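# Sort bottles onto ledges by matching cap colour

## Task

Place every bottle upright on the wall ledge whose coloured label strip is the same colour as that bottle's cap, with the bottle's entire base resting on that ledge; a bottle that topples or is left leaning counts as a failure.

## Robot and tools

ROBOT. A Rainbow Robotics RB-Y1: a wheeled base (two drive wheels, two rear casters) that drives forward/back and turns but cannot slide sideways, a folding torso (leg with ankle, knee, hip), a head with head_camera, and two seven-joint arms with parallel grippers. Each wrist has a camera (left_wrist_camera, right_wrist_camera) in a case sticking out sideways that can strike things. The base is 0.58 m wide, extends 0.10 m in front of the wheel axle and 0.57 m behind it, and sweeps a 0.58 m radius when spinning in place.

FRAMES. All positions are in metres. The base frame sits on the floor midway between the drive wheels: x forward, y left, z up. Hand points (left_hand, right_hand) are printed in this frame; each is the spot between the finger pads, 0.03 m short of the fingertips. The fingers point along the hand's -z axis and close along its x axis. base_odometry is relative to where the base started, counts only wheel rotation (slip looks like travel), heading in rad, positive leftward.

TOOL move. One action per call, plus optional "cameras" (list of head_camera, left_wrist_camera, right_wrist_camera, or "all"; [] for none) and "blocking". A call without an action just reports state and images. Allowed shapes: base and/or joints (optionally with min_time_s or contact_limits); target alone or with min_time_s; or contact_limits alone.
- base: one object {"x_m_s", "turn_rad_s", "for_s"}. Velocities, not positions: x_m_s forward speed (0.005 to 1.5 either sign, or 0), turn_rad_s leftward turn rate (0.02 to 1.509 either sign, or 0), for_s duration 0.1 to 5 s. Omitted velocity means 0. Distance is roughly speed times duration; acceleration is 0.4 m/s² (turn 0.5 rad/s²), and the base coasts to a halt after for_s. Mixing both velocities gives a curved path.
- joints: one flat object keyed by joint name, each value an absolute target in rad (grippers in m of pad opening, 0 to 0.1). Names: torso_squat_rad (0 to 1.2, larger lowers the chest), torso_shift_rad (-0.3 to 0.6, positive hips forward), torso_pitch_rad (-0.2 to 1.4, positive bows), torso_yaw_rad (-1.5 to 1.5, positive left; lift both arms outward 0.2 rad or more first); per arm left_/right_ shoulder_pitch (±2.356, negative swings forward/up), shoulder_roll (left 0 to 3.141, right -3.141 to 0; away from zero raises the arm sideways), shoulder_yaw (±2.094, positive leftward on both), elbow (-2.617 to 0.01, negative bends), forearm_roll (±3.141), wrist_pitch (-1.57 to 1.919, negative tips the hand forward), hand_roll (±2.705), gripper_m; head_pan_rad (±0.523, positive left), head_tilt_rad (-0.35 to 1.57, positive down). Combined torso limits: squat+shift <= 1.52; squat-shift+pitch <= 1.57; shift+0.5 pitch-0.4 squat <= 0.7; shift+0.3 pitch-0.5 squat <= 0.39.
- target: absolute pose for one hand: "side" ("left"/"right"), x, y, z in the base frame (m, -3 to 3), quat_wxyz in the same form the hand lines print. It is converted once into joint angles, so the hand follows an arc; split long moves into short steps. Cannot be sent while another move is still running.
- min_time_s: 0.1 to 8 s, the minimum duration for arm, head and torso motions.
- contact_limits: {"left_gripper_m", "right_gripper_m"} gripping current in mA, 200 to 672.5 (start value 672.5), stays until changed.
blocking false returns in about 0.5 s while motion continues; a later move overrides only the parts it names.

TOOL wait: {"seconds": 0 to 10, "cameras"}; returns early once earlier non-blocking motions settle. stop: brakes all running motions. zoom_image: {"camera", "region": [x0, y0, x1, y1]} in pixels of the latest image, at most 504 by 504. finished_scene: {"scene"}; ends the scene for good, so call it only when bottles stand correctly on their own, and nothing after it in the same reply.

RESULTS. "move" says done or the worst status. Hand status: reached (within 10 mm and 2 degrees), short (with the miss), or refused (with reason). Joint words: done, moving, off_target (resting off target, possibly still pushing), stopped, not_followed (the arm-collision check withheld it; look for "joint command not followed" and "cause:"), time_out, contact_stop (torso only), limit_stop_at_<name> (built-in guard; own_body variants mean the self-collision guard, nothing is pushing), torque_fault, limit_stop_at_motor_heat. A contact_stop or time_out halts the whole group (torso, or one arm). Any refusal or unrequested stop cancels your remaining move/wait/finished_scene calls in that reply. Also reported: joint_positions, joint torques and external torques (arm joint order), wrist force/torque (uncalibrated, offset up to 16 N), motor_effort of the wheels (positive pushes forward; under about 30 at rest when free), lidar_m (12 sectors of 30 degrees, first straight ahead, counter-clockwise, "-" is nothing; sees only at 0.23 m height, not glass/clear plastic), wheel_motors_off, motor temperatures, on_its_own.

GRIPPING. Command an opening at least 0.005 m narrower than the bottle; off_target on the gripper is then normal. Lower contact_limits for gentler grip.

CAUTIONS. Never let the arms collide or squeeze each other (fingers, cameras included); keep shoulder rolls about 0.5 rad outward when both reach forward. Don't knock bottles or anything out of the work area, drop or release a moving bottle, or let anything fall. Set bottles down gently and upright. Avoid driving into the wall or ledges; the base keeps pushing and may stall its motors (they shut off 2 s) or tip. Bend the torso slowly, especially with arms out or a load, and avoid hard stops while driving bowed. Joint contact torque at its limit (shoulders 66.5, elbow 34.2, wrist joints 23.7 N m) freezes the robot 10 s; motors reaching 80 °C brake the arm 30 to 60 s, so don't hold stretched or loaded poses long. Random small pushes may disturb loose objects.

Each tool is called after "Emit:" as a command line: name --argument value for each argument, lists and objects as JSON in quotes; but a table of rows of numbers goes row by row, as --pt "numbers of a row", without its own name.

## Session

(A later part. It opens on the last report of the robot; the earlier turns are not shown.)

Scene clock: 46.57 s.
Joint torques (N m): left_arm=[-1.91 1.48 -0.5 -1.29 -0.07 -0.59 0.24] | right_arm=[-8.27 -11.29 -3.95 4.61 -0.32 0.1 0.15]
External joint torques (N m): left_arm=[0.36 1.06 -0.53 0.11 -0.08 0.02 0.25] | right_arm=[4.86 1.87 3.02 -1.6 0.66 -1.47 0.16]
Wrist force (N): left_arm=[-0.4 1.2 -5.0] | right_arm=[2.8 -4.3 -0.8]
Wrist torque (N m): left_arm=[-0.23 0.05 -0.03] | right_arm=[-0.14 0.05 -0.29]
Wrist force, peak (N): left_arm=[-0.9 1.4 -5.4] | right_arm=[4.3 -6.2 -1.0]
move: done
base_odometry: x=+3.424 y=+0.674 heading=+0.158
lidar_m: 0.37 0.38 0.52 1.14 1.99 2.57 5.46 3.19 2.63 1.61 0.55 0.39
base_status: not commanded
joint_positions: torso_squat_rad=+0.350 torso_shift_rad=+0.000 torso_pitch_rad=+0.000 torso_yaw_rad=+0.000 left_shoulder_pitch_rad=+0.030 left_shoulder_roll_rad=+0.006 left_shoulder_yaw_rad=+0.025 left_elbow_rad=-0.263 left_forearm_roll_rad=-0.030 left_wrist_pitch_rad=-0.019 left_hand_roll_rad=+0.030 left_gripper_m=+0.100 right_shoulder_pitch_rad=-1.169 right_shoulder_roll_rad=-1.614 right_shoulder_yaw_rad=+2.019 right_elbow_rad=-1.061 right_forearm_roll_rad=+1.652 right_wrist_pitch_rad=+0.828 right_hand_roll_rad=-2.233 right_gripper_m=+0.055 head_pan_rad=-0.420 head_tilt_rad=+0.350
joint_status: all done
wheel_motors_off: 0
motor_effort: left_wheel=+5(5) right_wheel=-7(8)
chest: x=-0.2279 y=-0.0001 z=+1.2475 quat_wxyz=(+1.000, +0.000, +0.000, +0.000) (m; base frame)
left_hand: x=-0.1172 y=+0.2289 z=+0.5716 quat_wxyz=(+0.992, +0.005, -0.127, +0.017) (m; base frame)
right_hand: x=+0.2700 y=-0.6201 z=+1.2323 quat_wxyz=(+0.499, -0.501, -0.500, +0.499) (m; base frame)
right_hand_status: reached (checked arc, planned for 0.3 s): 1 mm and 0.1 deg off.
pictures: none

Emit:
move --joints '{"right_gripper_m": 0.078}'

Emit:
move --base '{"x_m_s": -0.5, "for_s": 0.7}' --blocking false

Emit:
wait --seconds 0.35 --cameras '["head_camera"]'

Emit:
move --joints '{"right_shoulder_pitch_rad": -1.603, "right_shoulder_roll_rad": -1.357, "right_shoulder_yaw_rad": 1.689, "right_elbow_rad": -2.408, "right_forearm_roll_rad": 0.067, "right_wrist_pitch_rad": 1.406, "right_hand_roll_rad": -0.422, "right_gripper_m": 0.1, "head_pan_rad": 0.05, "head_tilt_rad": 0.3}' --min_time_s 1.3 --cameras '["head_camera"]'

Emit:
move --target '{"side": "right", "x": 0.26, "y": 0.235, "z": 1.42, "quat_wxyz": [0.3907, -0.3907, -0.5894, 0.5894]}' --min_time_s 1.2 --cameras '["head_camera", "right_wrist_camera"]'

Scene clock: 49.33 s.
Joint torques (N m): left_arm=[-1.71 1.07 -0.62 -1.42 -0.22 -0.63 0.18] | right_arm=[-11.49 -13.97 -4.5 5.33 -0.84 1.24 0.33]
External joint torques (N m): left_arm=[0.56 0.64 -0.65 -0.02 -0.22 -0.02 0.2] | right_arm=[1.65 -0.8 2.46 -0.87 0.15 -0.32 0.33]
Wrist force (N): left_arm=[-0.6 1.0 -5.2] | right_arm=[3.5 4.0 1.7]
Wrist torque (N m): left_arm=[-0.22 0.05 -0.04] | right_arm=[-0.18 0.14 -0.30]
Wrist force, peak (N): left_arm=[-0.5 1.2 -5.3] | right_arm=[3.1 5.5 0.9]
move: done
base_odometry: x=+3.424 y=+0.674 heading=+0.158
lidar_m: 0.37 0.39 0.52 1.15 2.00 2.56 5.47 3.19 2.63 1.61 0.55 0.39
base_status: not commanded
joint_positions: torso_squat_rad=+0.350 torso_shift_rad=+0.000 torso_pitch_rad=+0.000 torso_yaw_rad=+0.000 left_shoulder_pitch_rad=+0.030 left_shoulder_roll_rad=+0.006 left_shoulder_yaw_rad=+0.025 left_elbow_rad=-0.263 left_forearm_roll_rad=-0.030 left_wrist_pitch_rad=-0.019 left_hand_roll_rad=+0.030 left_gripper_m=+0.100 right_shoulder_pitch_rad=-1.168 right_shoulder_roll_rad=-1.613 right_shoulder_yaw_rad=+2.020 right_elbow_rad=-1.061 right_forearm_roll_rad=+1.652 right_wrist_pitch_rad=+0.828 right_hand_roll_rad=-2.233 right_gripper_m=+0.078 head_pan_rad=-0.420 head_tilt_rad=+0.350
joint_status: all done
wheel_motors_off: 0
motor_effort: left_wheel=+4(5) right_wheel=-8(9)
chest: x=-0.2279 y=-0.0002 z=+1.2475 quat_wxyz=(+1.000, +0.000, +0.000, +0.000) (m; base frame)
left_hand: x=-0.1172 y=+0.2289 z=+0.5716 quat_wxyz=(+0.992, +0.005, -0.127, +0.017) (m; base frame)
right_hand: x=+0.2699 y=-0.6200 z=+1.2316 quat_wxyz=(+0.500, -0.500, -0.500, +0.500) (m; base frame)
pictures: none

Scene clock: 49.83 s.
Joint torques (N m): left_arm=[-0.27 1.47 -0.73 -1.29 -0.1 -0.59 0.25] | right_arm=[-11.55 -15.43 -4.3 5.48 -0.81 1.23 0.13]
External joint torques (N m): left_arm=[1.97 1.04 -0.76 0.11 -0.11 0.03 0.26] | right_arm=[1.58 -2.24 2.66 -0.72 0.18 -0.32 0.14]
Wrist force (N): left_arm=[-0.3 0.9 -4.8] | right_arm=[2.5 3.8 0.5]
Wrist torque (N m): left_arm=[-0.21 0.05 -0.02] | right_arm=[-0.17 0.00 -0.31]
Wrist force, peak (N): left_arm=[-0.4 1.1 -5.3] | right_arm=[3.3 4.6 0.1]
move: moving
base_odometry: x=+3.359 y=+0.663 heading=+0.158
lidar_m: 0.44 0.45 0.62 1.15 1.97 2.52 5.41 3.15 2.63 1.89 0.65 0.46
base_status: moving
joint_positions: torso_squat_rad=+0.350 torso_shift_rad=+0.000 torso_pitch_rad=+0.001 torso_yaw_rad=+0.000 left_shoulder_pitch_rad=+0.030 left_shoulder_roll_rad=+0.006 left_shoulder_yaw_rad=+0.025 left_elbow_rad=-0.263 left_forearm_roll_rad=-0.030 left_wrist_pitch_rad=-0.019 left_hand_roll_rad=+0.030 left_gripper_m=+0.100 right_shoulder_pitch_rad=-1.168 right_shoulder_roll_rad=-1.613 right_shoulder_yaw_rad=+2.020 right_elbow_rad=-1.061 right_forearm_roll_rad=+1.652 right_wrist_pitch_rad=+0.828 right_hand_roll_rad=-2.233 right_gripper_m=+0.078 head_pan_rad=-0.420 head_tilt_rad=+0.350
joint_status: not commanded
wheel_motors_off: 0
motor_effort: left_wheel=-30(30) right_wheel=-14(29)
chest: x=-0.2275 y=-0.0002 z=+1.2475 quat_wxyz=(+1.000, +0.000, +0.000, +0.000) (m; base frame)
left_hand: x=-0.1171 y=+0.2289 z=+0.5716 quat_wxyz=(+0.992, +0.005, -0.127, +0.017) (m; base frame)
right_hand: x=+0.2705 y=-0.6198 z=+1.2311 quat_wxyz=(+0.500, -0.500, -0.500, +0.500) (m; base frame)
pictures: none

Scene clock: 50.20 s.
Joint torques (N m): left_arm=[-3.18 1.03 -0.52 -1.73 -0.19 -0.61 0.18] | right_arm=[-11.96 -11.77 -4.92 5.64 -0.88 1.21 0.02]
External joint torques (N m): left_arm=[-0.96 0.6 -0.55 -0.33 -0.19 0 0.2] | right_arm=[0.85 1.78 1.92 -0.56 0.1 -0.34 0.03]
Wrist force (N): left_arm=[-0.9 0.8 -4.9] | right_arm=[2.2 3.9 1.3]
Wrist torque (N m): left_arm=[-0.20 0.03 -0.03] | right_arm=[-0.22 -0.01 -0.35]
Wrist force, peak (N): left_arm=[-0.3 1.3 -5.2] | right_arm=[3.6 4.9 1.2]
earlier move: moving
base_odometry: x=+3.249 y=+0.646 heading=+0.158
lidar_m: 0.55 0.56 0.76 1.16 1.91 2.43 5.29 3.08 2.60 2.35 0.80 0.57
base_status: moving
joint_positions: torso_squat_rad=+0.350 torso_shift_rad=+0.000 torso_pitch_rad=-0.001 torso_yaw_rad=+0.000 left_shoulder_pitch_rad=+0.030 left_shoulder_roll_rad=+0.006 left_shoulder_yaw_rad=+0.025 left_elbow_rad=-0.263 left_forearm_roll_rad=-0.030 left_wrist_pitch_rad=-0.019 left_hand_roll_rad=+0.030 left_gripper_m=+0.100 right_shoulder_pitch_rad=-1.168 right_shoulder_roll_rad=-1.613 right_shoulder_yaw_rad=+2.020 right_elbow_rad=-1.061 right_forearm_roll_rad=+1.652 right_wrist_pitch_rad=+0.828 right_hand_roll_rad=-2.233 right_gripper_m=+0.078 head_pan_rad=-0.420 head_tilt_rad=+0.350
joint_status: not commanded
wheel_motors_off: 0
motor_effort: left_wheel=+7(30) right_wheel=+2(29)
chest: x=-0.2285 y=-0.0002 z=+1.2475 quat_wxyz=(+1.000, +0.000, +0.000, +0.000) (m; base frame)
left_hand: x=-0.1175 y=+0.2289 z=+0.5717 quat_wxyz=(+0.992, +0.005, -0.127, +0.017) (m; base frame)
right_hand: x=+0.2693 y=-0.6201 z=+1.2317 quat_wxyz=(+0.500, -0.500, -0.500, +0.500) (m; base frame)
wait: 0.37 s; no rest
pictures: head_camera
camera_calibration:
head_camera: T_world_to_cam=[[-0.433034, -0.901069, 0.0235844, -0.119074], [-0.286944, 0.113001, -0.951259, 1.37628], [0.854485, -0.418695, -0.307489, 0.564543], [0, 0, 0, 1]] pos_world=[-0.139044, -0.0264428, 1.48559]

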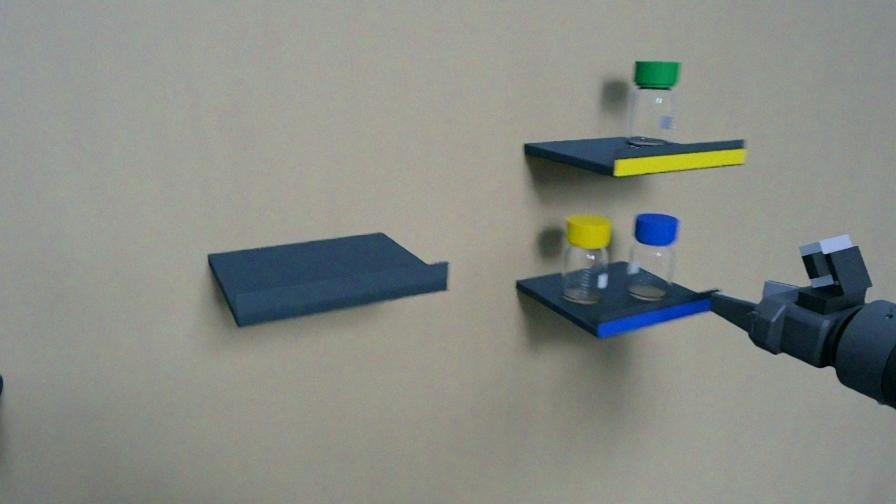

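Scene clock: 52.13 s.
Joint torques (N m): left_arm=[-2.88 1.64 -0.75 -1.7 -0.13 -0.7 0.25] | right_arm=[-14.96 -6.58 -8.23 1.52 1.7 0.77 -0.2]
External joint torques (N m): left_arm=[-0.62 1.21 -0.78 -0.3 -0.14 -0.09 0.26] | right_arm=[0.17 -1.29 1.06 0.18 -0.06 -0.04 -0.2]
Wrist force (N): left_arm=[-0.6 1.0 -5.0] | right_arm=[3.2 4.9 0.6]
Wrist torque (N m): left_arm=[-0.23 0.03 -0.04] | right_arm=[-0.29 0.02 -0.24]
Wrist force, peak (N): left_arm=[-1.2 1.2 -5.3] | right_arm=[1.9 6.8 1.8]
move: done
base_odometry: x=+3.182 y=+0.635 heading=+0.159
lidar_m: 0.61 0.64 0.86 1.16 1.89 2.39 5.23 3.07 2.62 2.52 0.90 0.64
base_status: done (sent for 0.7 of 0.7 s)
joint_positions: torso_squat_rad=+0.350 torso_shift_rad=+0.000 torso_pitch_rad=+0.000 torso_yaw_rad=+0.000 left_shoulder_pitch_rad=+0.030 left_shoulder_roll_rad=+0.006 left_shoulder_yaw_rad=+0.025 left_elbow_rad=-0.263 left_forearm_roll_rad=-0.030 left_wrist_pitch_rad=-0.019 left_hand_roll_rad=+0.030 left_gripper_m=+0.100 right_shoulder_pitch_rad=-1.603 right_shoulder_roll_rad=-1.357 right_shoulder_yaw_rad=+1.689 right_elbow_rad=-2.408 right_forearm_roll_rad=+0.067 right_wrist_pitch_rad=+1.406 right_hand_roll_rad=-0.422 right_gripper_m=+0.100 head_pan_rad=+0.050 head_tilt_rad=+0.300
joint_status: all done
wheel_motors_off: 0
motor_effort: left_wheel=+9(22) right_wheel=-6(8)
chest: x=-0.2280 y=-0.0002 z=+1.2475 quat_wxyz=(+1.000, +0.000, +0.000, +0.000) (m; base frame)
left_hand: x=-0.1174 y=+0.2289 z=+0.5716 quat_wxyz=(+0.992, +0.005, -0.127, +0.017) (m; base frame)
right_hand: x=+0.2495 y=-0.2001 z=+1.2999 quat_wxyz=(+0.501, -0.501, -0.499, +0.499) (m; base frame)
pictures: head_camera
camera_calibration:
head_camera: T_world_to_cam=[[0.0207999, -0.999533, 0.0223909, -0.023622], [-0.259391, -0.0270239, -0.965394, 1.40251], [0.965549, 0.0142722, -0.259831, 0.518102], [0, 0, 0, 1]] pos_world=[-0.135963, 0.00689597, 1.48912]

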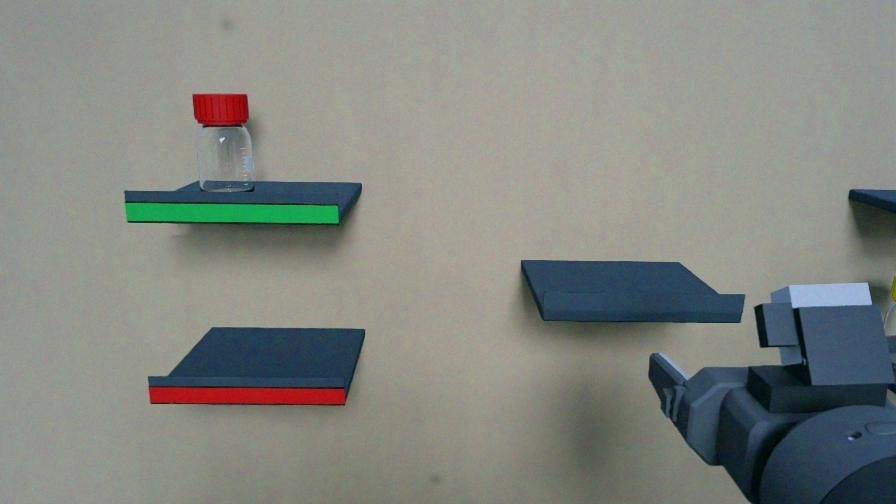

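Scene clock: 54.33 s.
Joint torques (N m): left_arm=[-2.62 1.41 -0.5 -1.88 -0.25 -0.61 0.16] | right_arm=[-17.41 -15.69 -7.51 4.33 1.88 0.5 -0.1]
External joint torques (N m): left_arm=[-0.36 0.99 -0.53 -0.48 -0.26 0 0.18] | right_arm=[0.83 -2.13 1.13 -0.05 0.15 0.31 -0.09]
Wrist force (N): left_arm=[-0.7 1.0 -4.9] | right_arm=[3.3 4.2 0.6]
Wrist torque (N m): left_arm=[-0.20 0.03 -0.03] | right_arm=[-0.23 0.05 -0.26]
Wrist force, peak (N): left_arm=[-0.6 1.3 -5.4] | right_arm=[6.2 3.7 1.3]
move: done
base_odometry: x=+3.182 y=+0.635 heading=+0.159
lidar_m: 0.61 0.63 0.86 1.16 1.88 2.39 5.23 3.08 2.61 2.52 0.91 0.64
base_status: not commanded
joint_positions: torso_squat_rad=+0.350 torso_shift_rad=+0.000 torso_pitch_rad=+0.000 torso_yaw_rad=+0.000 left_shoulder_pitch_rad=+0.030 left_shoulder_roll_rad=+0.006 left_shoulder_yaw_rad=+0.025 left_elbow_rad=-0.263 left_forearm_roll_rad=-0.030 left_wrist_pitch_rad=-0.019 left_hand_roll_rad=+0.030 left_gripper_m=+0.100 right_shoulder_pitch_rad=-2.063 right_shoulder_roll_rad=-0.204 right_shoulder_yaw_rad=+1.357 right_elbow_rad=-1.258 right_forearm_roll_rad=-0.413 right_wrist_pitch_rad=+1.117 right_hand_roll_rad=-0.096 right_gripper_m=+0.100 head_pan_rad=+0.050 head_tilt_rad=+0.300
joint_status: all done
wheel_motors_off: 0
motor_effort: left_wheel=+8(8) right_wheel=-7(8)
chest: x=-0.2280 y=-0.0002 z=+1.2475 quat_wxyz=(+1.000, +0.000, +0.000, +0.000) (m; base frame)
left_hand: x=-0.1174 y=+0.2289 z=+0.5716 quat_wxyz=(+0.992, +0.005, -0.127, +0.017) (m; base frame)
right_hand: x=+0.2598 y=+0.2350 z=+1.4200 quat_wxyz=(+0.390, -0.391, -0.590, +0.589) (m; base frame)
right_hand_status: reached (checked arc, planned for 1.2 s): 0 mm and 0.0 deg off.
pictures: head_camera, right_wrist_camera
camera_calibration:
head_camera: T_world_to_cam=[[0.0207999, -0.999533, 0.0223909, -0.023722], [-0.259391, -0.0270239, -0.965394, 1.40251], [0.965549, 0.0142722, -0.259831, 0.518103], [0, 0, 0, 1]] pos_world=[-0.135963, 0.00679597, 1.48912]
right_wrist_camera: T_world_to_cam=[[0.373848, -0.926062, 0.0514513, 0.0426689], [-0.44265, -0.226895, -0.867513, 1.42729], [0.815045, 0.301543, -0.494746, 0.492083], [0, 0, 0, 1]] pos_world=[0.21477, 0.214975, 1.47946]

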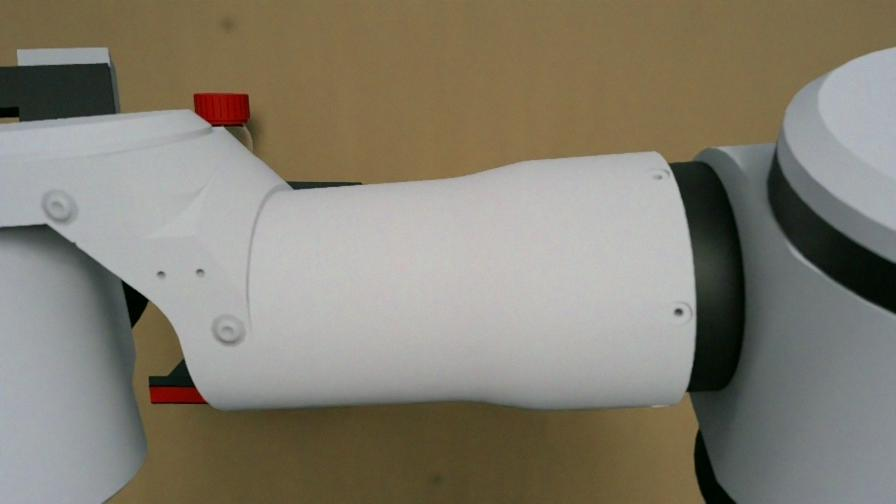

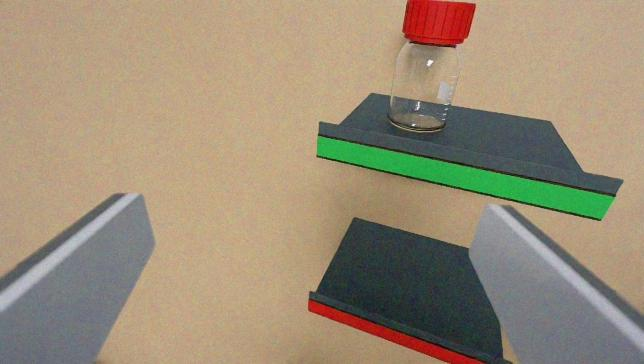

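Emit:
move --target '{"side": "right", "x": 0.26, "y": 0.2425, "z": 1.423, "quat_wxyz": [0.3907, -0.3907, -0.5894, 0.5894]}' --min_time_s 0.3

Emit:
move --base '{"x_m_s": 0.5, "for_s": 0.7}'

Emit:
move --joints '{"right_gripper_m": 0.045}' --cameras '["right_wrist_camera"]'

Emit:
move --target '{"side": "right", "x": 0.26, "y": 0.2425, "z": 1.463, "quat_wxyz": [0.3907, -0.3907, -0.5894, 0.5894]}' --min_time_s 0.5

Emit:
move --base '{"x_m_s": -0.5, "for_s": 0.7}'

Emit:
move --target '{"side": "right", "x": 0.27, "y": 0.19, "z": 1.256, "quat_wxyz": [0.4053, -0.4053, -0.5794, 0.5794]}' --min_time_s 1.2 --cameras '["head_camera", "right_wrist_camera"]'

Scene clock: 57.57 s.
Joint torques (N m): left_arm=[-2.27 1.33 -0.74 -1.88 -0.17 -0.71 0.22] | right_arm=[-18.46 -14.89 -8.03 4.35 1.31 0.05 0.24]
External joint torques (N m): left_arm=[-0.01 0.92 -0.77 -0.48 -0.18 -0.1 0.23] | right_arm=[-0.32 -1 0.37 -0.04 -0.42 -0.11 0.25]
Wrist force (N): left_arm=[-0.8 1.0 -5.1] | right_arm=[3.6 4.6 1.0]
Wrist torque (N m): left_arm=[-0.22 0.02 -0.03] | right_arm=[-0.30 0.10 -0.29]
Wrist force, peak (N): left_arm=[-0.5 1.2 -5.3] | right_arm=[4.2 5.1 0.8]
move: done
base_odometry: x=+3.182 y=+0.635 heading=+0.159
lidar_m: 0.61 0.63 0.86 1.16 1.89 2.38 5.23 3.07 2.61 2.52 0.90 0.64
base_status: not commanded
joint_positions: torso_squat_rad=+0.350 torso_shift_rad=+0.000 torso_pitch_rad=+0.000 torso_yaw_rad=+0.000 left_shoulder_pitch_rad=+0.030 left_shoulder_roll_rad=+0.006 left_shoulder_yaw_rad=+0.025 left_elbow_rad=-0.263 left_forearm_roll_rad=-0.030 left_wrist_pitch_rad=-0.019 left_hand_roll_rad=+0.030 left_gripper_m=+0.100 right_shoulder_pitch_rad=-2.075 right_shoulder_roll_rad=-0.177 right_shoulder_yaw_rad=+1.351 right_elbow_rad=-1.212 right_forearm_roll_rad=-0.422 right_wrist_pitch_rad=+1.104 right_hand_roll_rad=-0.083 right_gripper_m=+0.100 head_pan_rad=+0.050 head_tilt_rad=+0.300
joint_status: all done
wheel_motors_off: 0
motor_effort: left_wheel=+8(8) right_wheel=-6(8)
chest: x=-0.2280 y=-0.0002 z=+1.2475 quat_wxyz=(+1.000, +0.000, +0.000, +0.000) (m; base frame)
left_hand: x=-0.1174 y=+0.2289 z=+0.5716 quat_wxyz=(+0.992, +0.005, -0.127, +0.017) (m; base frame)
right_hand: x=+0.2596 y=+0.2419 z=+1.4227 quat_wxyz=(+0.390, -0.391, -0.590, +0.589) (m; base frame)
right_hand_status: reached (checked arc, planned for 0.3 s): 1 mm and 0.0 deg off.
pictures: none

Scene clock: 59.43 s.
Joint torques (N m): left_arm=[-1.37 0.87 -0.29 -1.18 -0.1 -0.62 0.31] | right_arm=[-18.5 -15.2 -8.45 4.05 1.62 0.03 0.19]
External joint torques (N m): left_arm=[0.9 0.45 -0.32 0.22 -0.11 -0.01 0.33] | right_arm=[-0.36 -1.31 -0.04 -0.35 -0.1 -0.13 0.2]
Wrist force (N): left_arm=[-0.5 1.2 -5.0] | right_arm=[3.2 4.8 1.0]
Wrist torque (N m): left_arm=[-0.24 0.04 -0.03] | right_arm=[-0.29 0.11 -0.24]
Wrist force, peak (N): left_arm=[-0.5 1.3 -5.5] | right_arm=[4.6 4.5 0.9]
move: done
base_odometry: x=+3.424 y=+0.674 heading=+0.159
lidar_m: 0.37 0.38 0.52 1.14 2.00 2.56 5.47 3.20 2.63 1.60 0.55 0.39
base_status: done (sent for 0.7 of 0.7 s)
joint_positions: torso_squat_rad=+0.350 torso_shift_rad=+0.000 torso_pitch_rad=+0.000 torso_yaw_rad=+0.000 left_shoulder_pitch_rad=+0.030 left_shoulder_roll_rad=+0.006 left_shoulder_yaw_rad=+0.025 left_elbow_rad=-0.263 left_forearm_roll_rad=-0.030 left_wrist_pitch_rad=-0.019 left_hand_roll_rad=+0.030 left_gripper_m=+0.100 right_shoulder_pitch_rad=-2.075 right_shoulder_roll_rad=-0.177 right_shoulder_yaw_rad=+1.351 right_elbow_rad=-1.212 right_forearm_roll_rad=-0.422 right_wrist_pitch_rad=+1.104 right_hand_roll_rad=-0.083 right_gripper_m=+0.100 head_pan_rad=+0.050 head_tilt_rad=+0.300
joint_status: not commanded
wheel_motors_off: 0
motor_effort: left_wheel=+4(39) right_wheel=-7(29)
chest: x=-0.2279 y=-0.0002 z=+1.2475 quat_wxyz=(+1.000, +0.000, +0.000, +0.000) (m; base frame)
left_hand: x=-0.1172 y=+0.2289 z=+0.5717 quat_wxyz=(+0.992, +0.005, -0.127, +0.017) (m; base frame)
right_hand: x=+0.2597 y=+0.2419 z=+1.4227 quat_wxyz=(+0.391, -0.391, -0.590, +0.589) (m; base frame)
pictures: none

Scene clock: 60.57 s.
Joint torques (N m): left_arm=[-1.66 1.15 -1.2 -1.15 -0.24 -0.67 0.22] | right_arm=[-18.53 -15.67 -8.21 3.63 1.64 -0.04 0.22]
External joint torques (N m): left_arm=[0.61 0.73 -1.23 0.25 -0.25 -0.06 0.23] | right_arm=[-0.39 -1.78 0.19 -0.76 -0.08 -0.2 0.23]
Wrist force (N): left_arm=[-0.8 1.3 -5.0] | right_arm=[3.8 4.1 0.4]
Wrist torque (N m): left_arm=[-0.24 0.03 -0.03] | right_arm=[-0.29 0.16 -0.29]
Wrist force, peak (N): left_arm=[-0.6 1.4 -5.2] | right_arm=[3.8 5.6 0.0]
move: off_target
base_odometry: x=+3.424 y=+0.674 heading=+0.159
lidar_m: 0.37 0.38 0.52 1.14 2.00 2.57 5.47 3.19 2.62 1.60 0.54 0.39
base_status: not commanded
joint_positions: torso_squat_rad=+0.350 torso_shift_rad=+0.000 torso_pitch_rad=+0.000 torso_yaw_rad=+0.000 left_shoulder_pitch_rad=+0.030 left_shoulder_roll_rad=+0.006 left_shoulder_yaw_rad=+0.025 left_elbow_rad=-0.263 left_forearm_roll_rad=-0.030 left_wrist_pitch_rad=-0.019 left_hand_roll_rad=+0.030 left_gripper_m=+0.100 right_shoulder_pitch_rad=-2.075 right_shoulder_roll_rad=-0.177 right_shoulder_yaw_rad=+1.351 right_elbow_rad=-1.212 right_forearm_roll_rad=-0.422 right_wrist_pitch_rad=+1.104 right_hand_roll_rad=-0.083 right_gripper_m=+0.055 head_pan_rad=+0.050 head_tilt_rad=+0.300
joint_status: right_gripper_m off_target (ended at +0.055, target +0.045)
wheel_motors_off: 0
motor_effort: left_wheel=+4(4) right_wheel=-7(7)
chest: x=-0.2279 y=-0.0002 z=+1.2475 quat_wxyz=(+1.000, +0.000, +0.000, +0.000) (m; base frame)
left_hand: x=-0.1172 y=+0.2289 z=+0.5717 quat_wxyz=(+0.992, +0.005, -0.127, +0.017) (m; base frame)
right_hand: x=+0.2597 y=+0.2419 z=+1.4227 quat_wxyz=(+0.391, -0.391, -0.590, +0.589) (m; base frame)
pictures: right_wrist_camera
camera_calibration:
right_wrist_camera: T_world_to_cam=[[0.373836, -0.926078, 0.0512428, 0.0492777], [-0.442633, -0.226686, -0.867577, 1.43111], [0.81506, 0.30165, -0.494657, 0.491212], [0, 0, 0, 1]] pos_world=[0.21467, 0.221875, 1.48206]

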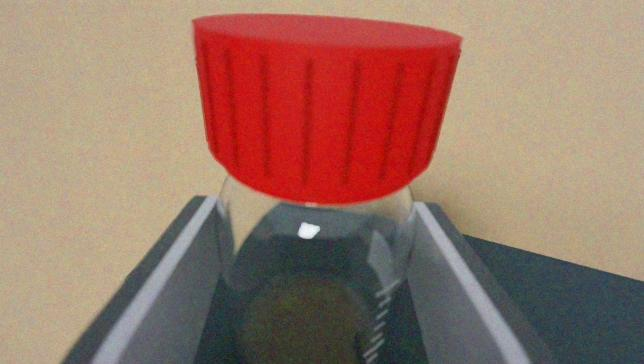

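Scene clock: 61.43 s.
Joint torques (N m): left_arm=[-1.85 0.96 -0.58 -1.31 -0.2 -0.63 0.29] | right_arm=[-18.51 -16.53 -7.76 4.39 1.74 -0.05 -0.05]
External joint torques (N m): left_arm=[0.41 0.54 -0.6 0.1 -0.21 -0.02 0.3] | right_arm=[-0.65 -1.99 0.09 -0.12 0.04 -0.01 -0.04]
Wrist force (N): left_arm=[-0.7 1.2 -5.0] | right_arm=[3.5 6.2 0.5]
Wrist torque (N m): left_arm=[-0.24 0.03 -0.03] | right_arm=[-0.22 0.08 -0.23]
Wrist force, peak (N): left_arm=[-0.6 1.0 -5.3] | right_arm=[4.1 6.9 0.7]
move: done
base_odometry: x=+3.424 y=+0.674 heading=+0.159
lidar_m: 0.37 0.39 0.52 1.14 2.00 2.57 5.47 3.19 2.63 1.60 0.55 0.39
base_status: not commanded
joint_positions: torso_squat_rad=+0.350 torso_shift_rad=+0.000 torso_pitch_rad=+0.000 torso_yaw_rad=+0.000 left_shoulder_pitch_rad=+0.030 left_shoulder_roll_rad=+0.006 left_shoulder_yaw_rad=+0.025 left_elbow_rad=-0.263 left_forearm_roll_rad=-0.030 left_wrist_pitch_rad=-0.019 left_hand_roll_rad=+0.030 left_gripper_m=+0.100 right_shoulder_pitch_rad=-2.137 right_shoulder_roll_rad=-0.185 right_shoulder_yaw_rad=+1.298 right_elbow_rad=-1.129 right_forearm_roll_rad=-0.510 right_wrist_pitch_rad=+1.064 right_hand_roll_rad=+0.019 right_gripper_m=+0.055 head_pan_rad=+0.050 head_tilt_rad=+0.300
joint_status: all done
wheel_motors_off: 0
motor_effort: left_wheel=+4(5) right_wheel=-7(7)
chest: x=-0.2280 y=-0.0002 z=+1.2475 quat_wxyz=(+1.000, +0.000, +0.000, +0.000) (m; base frame)
left_hand: x=-0.1172 y=+0.2289 z=+0.5717 quat_wxyz=(+0.992, +0.005, -0.127, +0.017) (m; base frame)
right_hand: x=+0.2598 y=+0.2424 z=+1.4628 quat_wxyz=(+0.390, -0.391, -0.590, +0.589) (m; base frame)
right_hand_status: reached (checked arc, planned for 0.5 s): 0 mm and 0.0 deg off.
pictures: none

Scene clock: 63.40 s.
Joint torques (N m): left_arm=[-2.57 1.39 -0.45 -1.62 -0.03 -0.82 0.3] | right_arm=[-18.62 -16.77 -7.6 4.5 1.83 -0.01 0.02]
External joint torques (N m): left_arm=[-0.31 0.97 -0.48 -0.22 -0.03 -0.21 0.32] | right_arm=[-0.76 -2.23 0.25 -0.02 0.13 0.03 0.03]
Wrist force (N): left_arm=[-0.8 1.1 -4.9] | right_arm=[3.5 5.8 0.0]
Wrist torque (N m): left_arm=[-0.23 0.01 -0.04] | right_arm=[-0.17 0.15 -0.24]
Wrist force, peak (N): left_arm=[-0.4 1.2 -5.4] | right_arm=[4.0 6.5 1.7]
move: done
base_odometry: x=+3.182 y=+0.635 heading=+0.160
lidar_m: 0.61 0.63 0.86 1.17 1.89 2.39 5.23 3.07 2.61 2.52 0.90 0.64
base_status: done (sent for 0.7 of 0.7 s)
joint_positions: torso_squat_rad=+0.350 torso_shift_rad=+0.000 torso_pitch_rad=+0.000 torso_yaw_rad=+0.000 left_shoulder_pitch_rad=+0.030 left_shoulder_roll_rad=+0.006 left_shoulder_yaw_rad=+0.025 left_elbow_rad=-0.263 left_forearm_roll_rad=-0.030 left_wrist_pitch_rad=-0.019 left_hand_roll_rad=+0.030 left_gripper_m=+0.100 right_shoulder_pitch_rad=-2.137 right_shoulder_roll_rad=-0.185 right_shoulder_yaw_rad=+1.298 right_elbow_rad=-1.129 right_forearm_roll_rad=-0.510 right_wrist_pitch_rad=+1.064 right_hand_roll_rad=+0.019 right_gripper_m=+0.055 head_pan_rad=+0.050 head_tilt_rad=+0.300
joint_status: not commanded
wheel_motors_off: 0
motor_effort: left_wheel=+9(33) right_wheel=-5(25)
chest: x=-0.2280 y=-0.0002 z=+1.2475 quat_wxyz=(+1.000, +0.000, +0.000, +0.000) (m; base frame)
left_hand: x=-0.1174 y=+0.2289 z=+0.5716 quat_wxyz=(+0.992, +0.005, -0.127, +0.017) (m; base frame)
right_hand: x=+0.2597 y=+0.2424 z=+1.4629 quat_wxyz=(+0.390, -0.391, -0.590, +0.589) (m; base frame)
pictures: none

Scene clock: 64.93 s.
Joint torques (N m): left_arm=[-3.1 1.64 -0.73 -1.49 -0.27 -0.67 0.19] | right_arm=[-19.23 -11.05 -7.96 3.27 1.82 1.2 -0.12]
External joint torques (N m): left_arm=[-0.84 1.22 -0.76 -0.09 -0.28 -0.06 0.2] | right_arm=[0.02 -0.81 1.28 0.03 0.15 0.35 -0.11]
Wrist force (N): left_arm=[-0.7 1.0 -5.1] | right_arm=[3.4 6.1 0.7]
Wrist torque (N m): left_arm=[-0.23 0.02 -0.03] | right_arm=[-0.22 0.07 -0.10]
Wrist force, peak (N): left_arm=[-0.5 1.2 -5.4] | right_arm=[3.5 7.5 0.7]
move: done
base_odometry: x=+3.182 y=+0.635 heading=+0.160
lidar_m: 0.61 0.64 0.86 1.16 1.89 2.38 5.23 3.07 2.61 2.52 0.90 0.64
base_status: not commanded
joint_positions: torso_squat_rad=+0.350 torso_shift_rad=+0.000 torso_pitch_rad=+0.000 torso_yaw_rad=+0.000 left_shoulder_pitch_rad=+0.030 left_shoulder_roll_rad=+0.006 left_shoulder_yaw_rad=+0.025 left_elbow_rad=-0.263 left_forearm_roll_rad=-0.030 left_wrist_pitch_rad=-0.019 left_hand_roll_rad=+0.030 left_gripper_m=+0.100 right_shoulder_pitch_rad=-1.807 right_shoulder_roll_rad=-0.172 right_shoulder_yaw_rad=+1.642 right_elbow_rad=-1.446 right_forearm_roll_rad=-0.104 right_wrist_pitch_rad=+1.283 right_hand_roll_rad=-0.447 right_gripper_m=+0.055 head_pan_rad=+0.050 head_tilt_rad=+0.300
joint_status: all done
wheel_motors_off: 0
motor_effort: left_wheel=+9(10) right_wheel=-6(7)
chest: x=-0.2280 y=-0.0002 z=+1.2475 quat_wxyz=(+1.000, +0.000, +0.000, +0.000) (m; base frame)
left_hand: x=-0.1174 y=+0.2289 z=+0.5716 quat_wxyz=(+0.992, +0.005, -0.127, +0.017) (m; base frame)
right_hand: x=+0.2693 y=+0.1907 z=+1.2560 quat_wxyz=(+0.406, -0.404, -0.578, +0.581) (m; base frame)
right_hand_status: reached (checked arc, planned for 1.2 s): 1 mm and 0.3 deg off.
pictures: head_camera, right_wrist_camera
camera_calibration:
head_camera: T_world_to_cam=[[0.0207999, -0.999533, 0.0223909, -0.023622], [-0.259391, -0.0270239, -0.965394, 1.40251], [0.965549, 0.0142722, -0.259831, 0.518102], [0, 0, 0, 1]] pos_world=[-0.135963, 0.00689597, 1.48912]
right_wrist_camera: T_world_to_cam=[[0.328141, -0.943196, 0.0520045, 0.0213712], [-0.457532, -0.206859, -0.864797, 1.2759], [0.826431, 0.259982, -0.499421, 0.427212], [0, 0, 0, 1]] pos_world=[0.223693, 0.173022, 1.31564]

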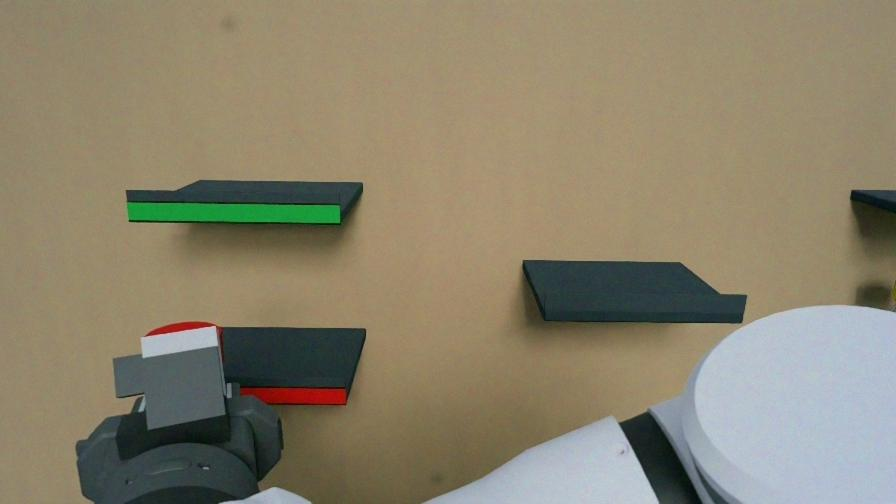

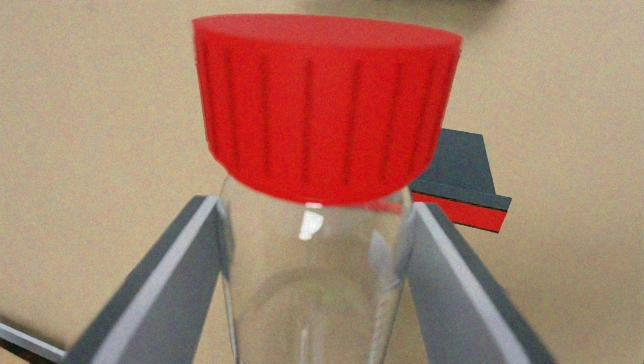

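Emit:
move --base '{"x_m_s": 0.5, "for_s": 0.634}'

Emit:
move --target '{"side": "right", "x": 0.27, "y": 0.19, "z": 1.238, "quat_wxyz": [0.4053, -0.4053, -0.5794, 0.5794]}' --min_time_s 0.5

Emit:
move --target '{"side": "right", "x": 0.27, "y": 0.19, "z": 1.2335, "quat_wxyz": [0.4053, -0.4053, -0.5794, 0.5794]}' --min_time_s 0.3 --cameras '["head_camera", "right_wrist_camera"]'

Scene clock: 67.63 s.
Joint torques (N m): left_arm=[-1.88 1.37 -0.35 -1.21 -0.16 -0.74 0.42] | right_arm=[-19.35 -11.29 -7.71 2.95 1.83 1.35 0]
External joint torques (N m): left_arm=[0.38 0.95 -0.38 0.19 -0.17 -0.13 0.43] | right_arm=[-0.1 -1.06 1.53 -0.28 0.16 0.5 0.01]
Wrist force (N): left_arm=[-0.8 0.8 -4.9] | right_arm=[3.7 6.0 0.8]
Wrist torque (N m): left_arm=[-0.19 0.01 -0.03] | right_arm=[-0.23 0.08 -0.11]
Wrist force, peak (N): left_arm=[0.2 1.2 -5.4] | right_arm=[3.9 7.0 0.6]
move: done
base_odometry: x=+3.380 y=+0.667 heading=+0.161
lidar_m: 0.41 0.43 0.58 1.14 1.98 2.53 5.43 3.16 2.63 1.76 0.61 0.44
base_status: done (sent for 0.63 of 0.63 s)
joint_positions: torso_squat_rad=+0.350 torso_shift_rad=+0.000 torso_pitch_rad=+0.000 torso_yaw_rad=+0.000 left_shoulder_pitch_rad=+0.030 left_shoulder_roll_rad=+0.006 left_shoulder_yaw_rad=+0.025 left_elbow_rad=-0.263 left_forearm_roll_rad=-0.030 left_wrist_pitch_rad=-0.019 left_hand_roll_rad=+0.030 left_gripper_m=+0.100 right_shoulder_pitch_rad=-1.807 right_shoulder_roll_rad=-0.172 right_shoulder_yaw_rad=+1.642 right_elbow_rad=-1.446 right_forearm_roll_rad=-0.104 right_wrist_pitch_rad=+1.283 right_hand_roll_rad=-0.447 right_gripper_m=+0.055 head_pan_rad=+0.050 head_tilt_rad=+0.300
joint_status: not commanded
wheel_motors_off: 0
motor_effort: left_wheel=+5(34) right_wheel=-6(31)
chest: x=-0.2279 y=-0.0002 z=+1.2475 quat_wxyz=(+1.000, +0.000, +0.000, +0.000) (m; base frame)
left_hand: x=-0.1172 y=+0.2289 z=+0.5717 quat_wxyz=(+0.992, +0.005, -0.127, +0.017) (m; base frame)
right_hand: x=+0.2694 y=+0.1906 z=+1.2559 quat_wxyz=(+0.406, -0.404, -0.578, +0.581) (m; base frame)
pictures: none

Scene clock: 68.47 s.
Joint torques (N m): left_arm=[-1.63 1.27 -0.71 -1.24 -0.19 -0.7 0.29] | right_arm=[-18.29 -10.26 -7.32 3.38 2 1.2 -0.29]
External joint torques (N m): left_arm=[0.64 0.85 -0.74 0.16 -0.19 -0.08 0.31] | right_arm=[0.96 -0.4 1.8 0.31 0.35 0.29 -0.28]
Wrist force (N): left_arm=[-0.7 0.9 -4.9] | right_arm=[3.5 6.5 0.7]
Wrist torque (N m): left_arm=[-0.21 0.02 -0.04] | right_arm=[-0.29 0.12 -0.12]
Wrist force, peak (N): left_arm=[-0.6 1.1 -5.4] | right_arm=[3.9 7.0 0.2]
move: done
base_odometry: x=+3.380 y=+0.667 heading=+0.161
lidar_m: 0.41 0.43 0.58 1.14 1.98 2.53 5.43 3.16 2.63 1.77 0.61 0.44
base_status: not commanded
joint_positions: torso_squat_rad=+0.350 torso_shift_rad=+0.000 torso_pitch_rad=+0.000 torso_yaw_rad=+0.000 left_shoulder_pitch_rad=+0.030 left_shoulder_roll_rad=+0.006 left_shoulder_yaw_rad=+0.025 left_elbow_rad=-0.263 left_forearm_roll_rad=-0.030 left_wrist_pitch_rad=-0.019 left_hand_roll_rad=+0.030 left_gripper_m=+0.100 right_shoulder_pitch_rad=-1.776 right_shoulder_roll_rad=-0.149 right_shoulder_yaw_rad=+1.672 right_elbow_rad=-1.429 right_forearm_roll_rad=-0.067 right_wrist_pitch_rad=+1.291 right_hand_roll_rad=-0.477 right_gripper_m=+0.055 head_pan_rad=+0.050 head_tilt_rad=+0.300
joint_status: all done
wheel_motors_off: 0
motor_effort: left_wheel=+5(6) right_wheel=-6(6)
chest: x=-0.2279 y=-0.0002 z=+1.2475 quat_wxyz=(+1.000, +0.000, +0.000, +0.000) (m; base frame)
left_hand: x=-0.1172 y=+0.2289 z=+0.5717 quat_wxyz=(+0.992, +0.005, -0.127, +0.017) (m; base frame)
right_hand: x=+0.2691 y=+0.1900 z=+1.2385 quat_wxyz=(+0.405, -0.405, -0.579, +0.580) (m; base frame)
right_hand_status: reached (checked arc, planned for 0.5 s): 1 mm and 0.1 deg off.
pictures: none

Scene clock: 69.10 s.
Joint torques (N m): left_arm=[-1.69 1.31 -0.53 -1.18 -0.14 -0.7 0.3] | right_arm=[-18.1 -10.29 -7.1 3.4 2.13 1.24 -0.21]
External joint torques (N m): left_arm=[0.57 0.89 -0.56 0.22 -0.14 -0.09 0.32] | right_arm=[1.18 -0.55 1.97 0.35 0.49 0.32 -0.2]
Wrist force (N): left_arm=[-0.6 0.9 -5.1] | right_arm=[3.3 5.7 1.3]
Wrist torque (N m): left_arm=[-0.20 0.03 -0.01] | right_arm=[-0.19 0.07 -0.12]
Wrist force, peak (N): left_arm=[-0.6 1.3 -5.2] | right_arm=[3.6 6.2 1.3]
move: done
base_odometry: x=+3.380 y=+0.667 heading=+0.161
lidar_m: 0.41 0.43 0.59 1.14 1.97 2.53 5.42 3.17 2.63 1.77 0.60 0.43
base_status: not commanded
joint_positions: torso_squat_rad=+0.350 torso_shift_rad=+0.000 torso_pitch_rad=+0.000 torso_yaw_rad=+0.000 left_shoulder_pitch_rad=+0.030 left_shoulder_roll_rad=+0.006 left_shoulder_yaw_rad=+0.025 left_elbow_rad=-0.263 left_forearm_roll_rad=-0.030 left_wrist_pitch_rad=-0.019 left_hand_roll_rad=+0.030 left_gripper_m=+0.100 right_shoulder_pitch_rad=-1.767 right_shoulder_roll_rad=-0.140 right_shoulder_yaw_rad=+1.680 right_elbow_rad=-1.418 right_forearm_roll_rad=-0.057 right_wrist_pitch_rad=+1.291 right_hand_roll_rad=-0.485 right_gripper_m=+0.055 head_pan_rad=+0.050 head_tilt_rad=+0.300
joint_status: all done
wheel_motors_off: 0
motor_effort: left_wheel=+5(6) right_wheel=-5(6)
chest: x=-0.2279 y=-0.0002 z=+1.2475 quat_wxyz=(+1.000, +0.000, +0.000, +0.000) (m; base frame)
left_hand: x=-0.1172 y=+0.2289 z=+0.5717 quat_wxyz=(+0.992, +0.005, -0.127, +0.017) (m; base frame)
right_hand: x=+0.2699 y=+0.1900 z=+1.2337 quat_wxyz=(+0.405, -0.405, -0.579, +0.579) (m; base frame)
right_hand_status: reached (checked arc, planned for 0.3 s): 0 mm and 0.0 deg off.
pictures: head_camera, right_wrist_camera
camera_calibration:
head_camera: T_world_to_cam=[[0.0208032, -0.999533, 0.0223882, -0.0236197], [-0.259509, -0.027024, -0.965362, 1.40247], [0.965516, 0.0142727, -0.25995, 0.518178], [0, 0, 0, 1]] pos_world=[-0.135863, 0.00689597, 1.48912]
right_wrist_camera: T_world_to_cam=[[0.326767, -0.94371, 0.0513378, 0.0229823], [-0.453928, -0.204357, -0.867287, 1.25828], [0.828959, 0.260097, -0.495153, 0.409864], [0, 0, 0, 1]] pos_world=[0.223898, 0.172222, 1.29305]

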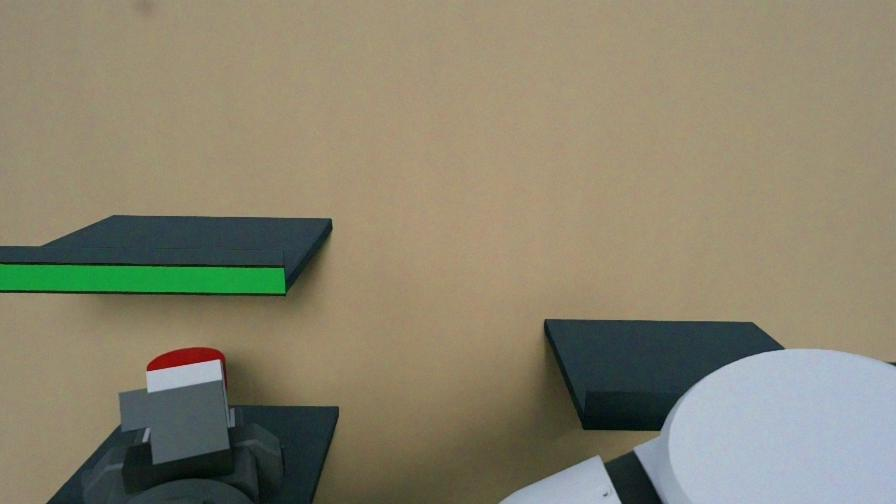

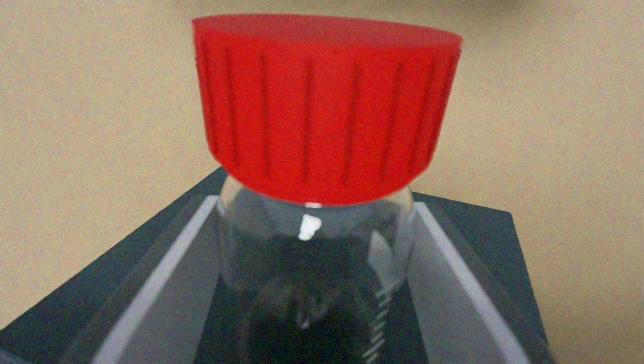

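Emit:
move --target '{"side": "right", "x": 0.27, "y": 0.19, "z": 1.2295, "quat_wxyz": [0.4053, -0.4053, -0.5794, 0.5794]}' --min_time_s 0.3

Scene clock: 70.10 s.
Joint torques (N m): left_arm=[-2.34 1.3 -0.83 -1.18 -0.15 -0.68 0.27] | right_arm=[-17.86 -10.37 -6.61 3.47 1.84 1.17 -0.25]
External joint torques (N m): left_arm=[-0.08 0.88 -0.86 0.22 -0.15 -0.06 0.28] | right_arm=[1.41 -0.71 2.42 0.45 0.21 0.24 -0.24]
Wrist force (N): left_arm=[-0.5 1.3 -4.9] | right_arm=[3.1 5.8 0.1]
Wrist torque (N m): left_arm=[-0.25 0.05 -0.03] | right_arm=[-0.22 0.06 -0.10]
Wrist force, peak (N): left_arm=[-0.7 1.3 -5.3] | right_arm=[3.6 6.7 1.2]
move: done
base_odometry: x=+3.380 y=+0.667 heading=+0.161
lidar_m: 0.41 0.43 0.58 1.15 1.97 2.53 5.42 3.15 2.63 1.76 0.61 0.43
base_status: not commanded
joint_positions: torso_squat_rad=+0.350 torso_shift_rad=+0.000 torso_pitch_rad=+0.000 torso_yaw_rad=+0.000 left_shoulder_pitch_rad=+0.030 left_shoulder_roll_rad=+0.006 left_shoulder_yaw_rad=+0.025 left_elbow_rad=-0.263 left_forearm_roll_rad=-0.030 left_wrist_pitch_rad=-0.019 left_hand_roll_rad=+0.030 left_gripper_m=+0.100 right_shoulder_pitch_rad=-1.760 right_shoulder_roll_rad=-0.134 right_shoulder_yaw_rad=+1.686 right_elbow_rad=-1.411 right_forearm_roll_rad=-0.050 right_wrist_pitch_rad=+1.291 right_hand_roll_rad=-0.491 right_gripper_m=+0.055 head_pan_rad=+0.050 head_tilt_rad=+0.300
joint_status: all done
wheel_motors_off: 0
motor_effort: left_wheel=+5(6) right_wheel=-6(6)
chest: x=-0.2279 y=-0.0002 z=+1.2475 quat_wxyz=(+1.000, +0.000, +0.000, +0.000) (m; base frame)
left_hand: x=-0.1172 y=+0.2289 z=+0.5717 quat_wxyz=(+0.992, +0.005, -0.127, +0.017) (m; base frame)
right_hand: x=+0.2699 y=+0.1900 z=+1.2297 quat_wxyz=(+0.405, -0.405, -0.579, +0.579) (m; base frame)
right_hand_status: reached (checked arc, planned for 0.3 s): 0 mm and 0.0 deg off.
pictures: none

Emit:
move --target '{"side": "right", "x": 0.27, "y": 0.19, "z": 1.2255, "quat_wxyz": [0.4053, -0.4053, -0.5794, 0.5794]}' --min_time_s 0.3

Emit:
move --target '{"side": "right", "x": 0.27, "y": 0.19, "z": 1.222, "quat_wxyz": [0.4053, -0.4053, -0.5794, 0.5794]}' --min_time_s 0.3 --cameras '["right_wrist_camera"]'

Scene clock: 71.10 s.
Joint torques (N m): left_arm=[-1.78 1.05 -0.71 -1.25 -0.16 -0.56 0.22] | right_arm=[-11.51 -7.12 -2.96 0.68 -1.5 -0.36 -0.11]
External joint torques (N m): left_arm=[0.5 0.63 -0.73 0.16 -0.16 0.06 0.24] | right_arm=[7.77 2.48 6.04 -2.32 -3.13 -1.3 -0.1]
Wrist force (N): left_arm=[-0.5 1.3 -5.0] | right_arm=[4.3 -11.1 1.6]
Wrist torque (N m): left_arm=[-0.26 0.07 -0.02] | right_arm=[-0.42 0.04 -0.07]
Wrist force, peak (N): left_arm=[-0.5 1.2 -5.2] | right_arm=[4.5 -12.0 0.5]
move: done
base_odometry: x=+3.380 y=+0.667 heading=+0.161
lidar_m: 0.41 0.43 0.57 1.15 1.98 2.53 5.43 3.16 2.63 1.77 0.60 0.44
base_status: not commanded
joint_positions: torso_squat_rad=+0.350 torso_shift_rad=+0.000 torso_pitch_rad=+0.000 torso_yaw_rad=+0.000 left_shoulder_pitch_rad=+0.030 left_shoulder_roll_rad=+0.006 left_shoulder_yaw_rad=+0.025 left_elbow_rad=-0.263 left_forearm_roll_rad=-0.030 left_wrist_pitch_rad=-0.019 left_hand_roll_rad=+0.030 left_gripper_m=+0.100 right_shoulder_pitch_rad=-1.754 right_shoulder_roll_rad=-0.129 right_shoulder_yaw_rad=+1.691 right_elbow_rad=-1.405 right_forearm_roll_rad=-0.042 right_wrist_pitch_rad=+1.292 right_hand_roll_rad=-0.497 right_gripper_m=+0.055 head_pan_rad=+0.050 head_tilt_rad=+0.300
joint_status: all done
wheel_motors_off: 0
motor_effort: left_wheel=+6(6) right_wheel=-6(6)
chest: x=-0.2281 y=-0.0002 z=+1.2475 quat_wxyz=(+1.000, +0.000, +0.000, +0.000) (m; base frame)
left_hand: x=-0.1172 y=+0.2289 z=+0.5717 quat_wxyz=(+0.992, +0.005, -0.127, +0.017) (m; base frame)
right_hand: x=+0.2702 y=+0.1900 z=+1.2274 quat_wxyz=(+0.405, -0.406, -0.580, +0.578) (m; base frame)
right_hand_status: reached (checked arc, planned for 0.3 s): 2 mm and 0.2 deg off.
pictures: none

Scene clock: 71.73 s.
Joint torques (N m): left_arm=[-1.32 1.3 -0.4 -1.03 -0.14 -0.71 0.32] | right_arm=[-3.81 -3.31 0.73 -0.77 -4.62 -1.97 -0.37]
External joint torques (N m): left_arm=[0.97 0.88 -0.43 0.38 -0.15 -0.09 0.33] | right_arm=[15.48 6.24 9.69 -3.77 -6.24 -2.91 -0.36]
Wrist force (N): left_arm=[-0.3 1.1 -5.3] | right_arm=[5.0 -26.2 3.4]
Wrist torque (N m): left_arm=[-0.24 0.06 -0.02] | right_arm=[-0.74 0.00 0.01]
Wrist force, peak (N): left_arm=[-0.6 1.1 -5.3] | right_arm=[4.5 -26.6 2.8]
move: done
base_odometry: x=+3.380 y=+0.667 heading=+0.161
lidar_m: 0.41 0.43 0.58 1.14 1.98 2.53 5.43 3.16 2.62 1.76 0.61 0.43
base_status: not commanded
joint_positions: torso_squat_rad=+0.350 torso_shift_rad=+0.000 torso_pitch_rad=-0.001 torso_yaw_rad=+0.000 left_shoulder_pitch_rad=+0.030 left_shoulder_roll_rad=+0.006 left_shoulder_yaw_rad=+0.025 left_elbow_rad=-0.263 left_forearm_roll_rad=-0.030 left_wrist_pitch_rad=-0.019 left_hand_roll_rad=+0.030 left_gripper_m=+0.100 right_shoulder_pitch_rad=-1.750 right_shoulder_roll_rad=-0.125 right_shoulder_yaw_rad=+1.696 right_elbow_rad=-1.398 right_forearm_roll_rad=-0.035 right_wrist_pitch_rad=+1.292 right_hand_roll_rad=-0.502 right_gripper_m=+0.055 head_pan_rad=+0.050 head_tilt_rad=+0.300
joint_status: all done
wheel_motors_off: 0
motor_effort: left_wheel=+5(6) right_wheel=-5(6)
chest: x=-0.2284 y=-0.0003 z=+1.2475 quat_wxyz=(+1.000, +0.000, +0.000, +0.000) (m; base frame)
left_hand: x=-0.1171 y=+0.2290 z=+0.5718 quat_wxyz=(+0.992, +0.006, -0.127, +0.017) (m; base frame)
right_hand: x=+0.2703 y=+0.1900 z=+1.2255 quat_wxyz=(+0.404, -0.407, -0.581, +0.577) (m; base frame)
right_hand_status: reached (checked arc, planned for 0.3 s): 4 mm and 0.4 deg off.
pictures: right_wrist_camera
camera_calibration:
right_wrist_camera: T_world_to_cam=[[0.325492, -0.94417, 0.0509638, 0.0241344], [-0.448696, -0.201677, -0.870631, 1.25361], [0.832302, 0.260516, -0.48929, 0.397245], [0, 0, 0, 1]] pos_world=[0.224007, 0.172123, 1.28457]

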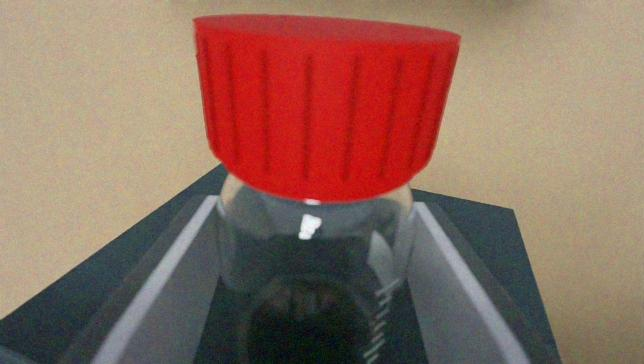

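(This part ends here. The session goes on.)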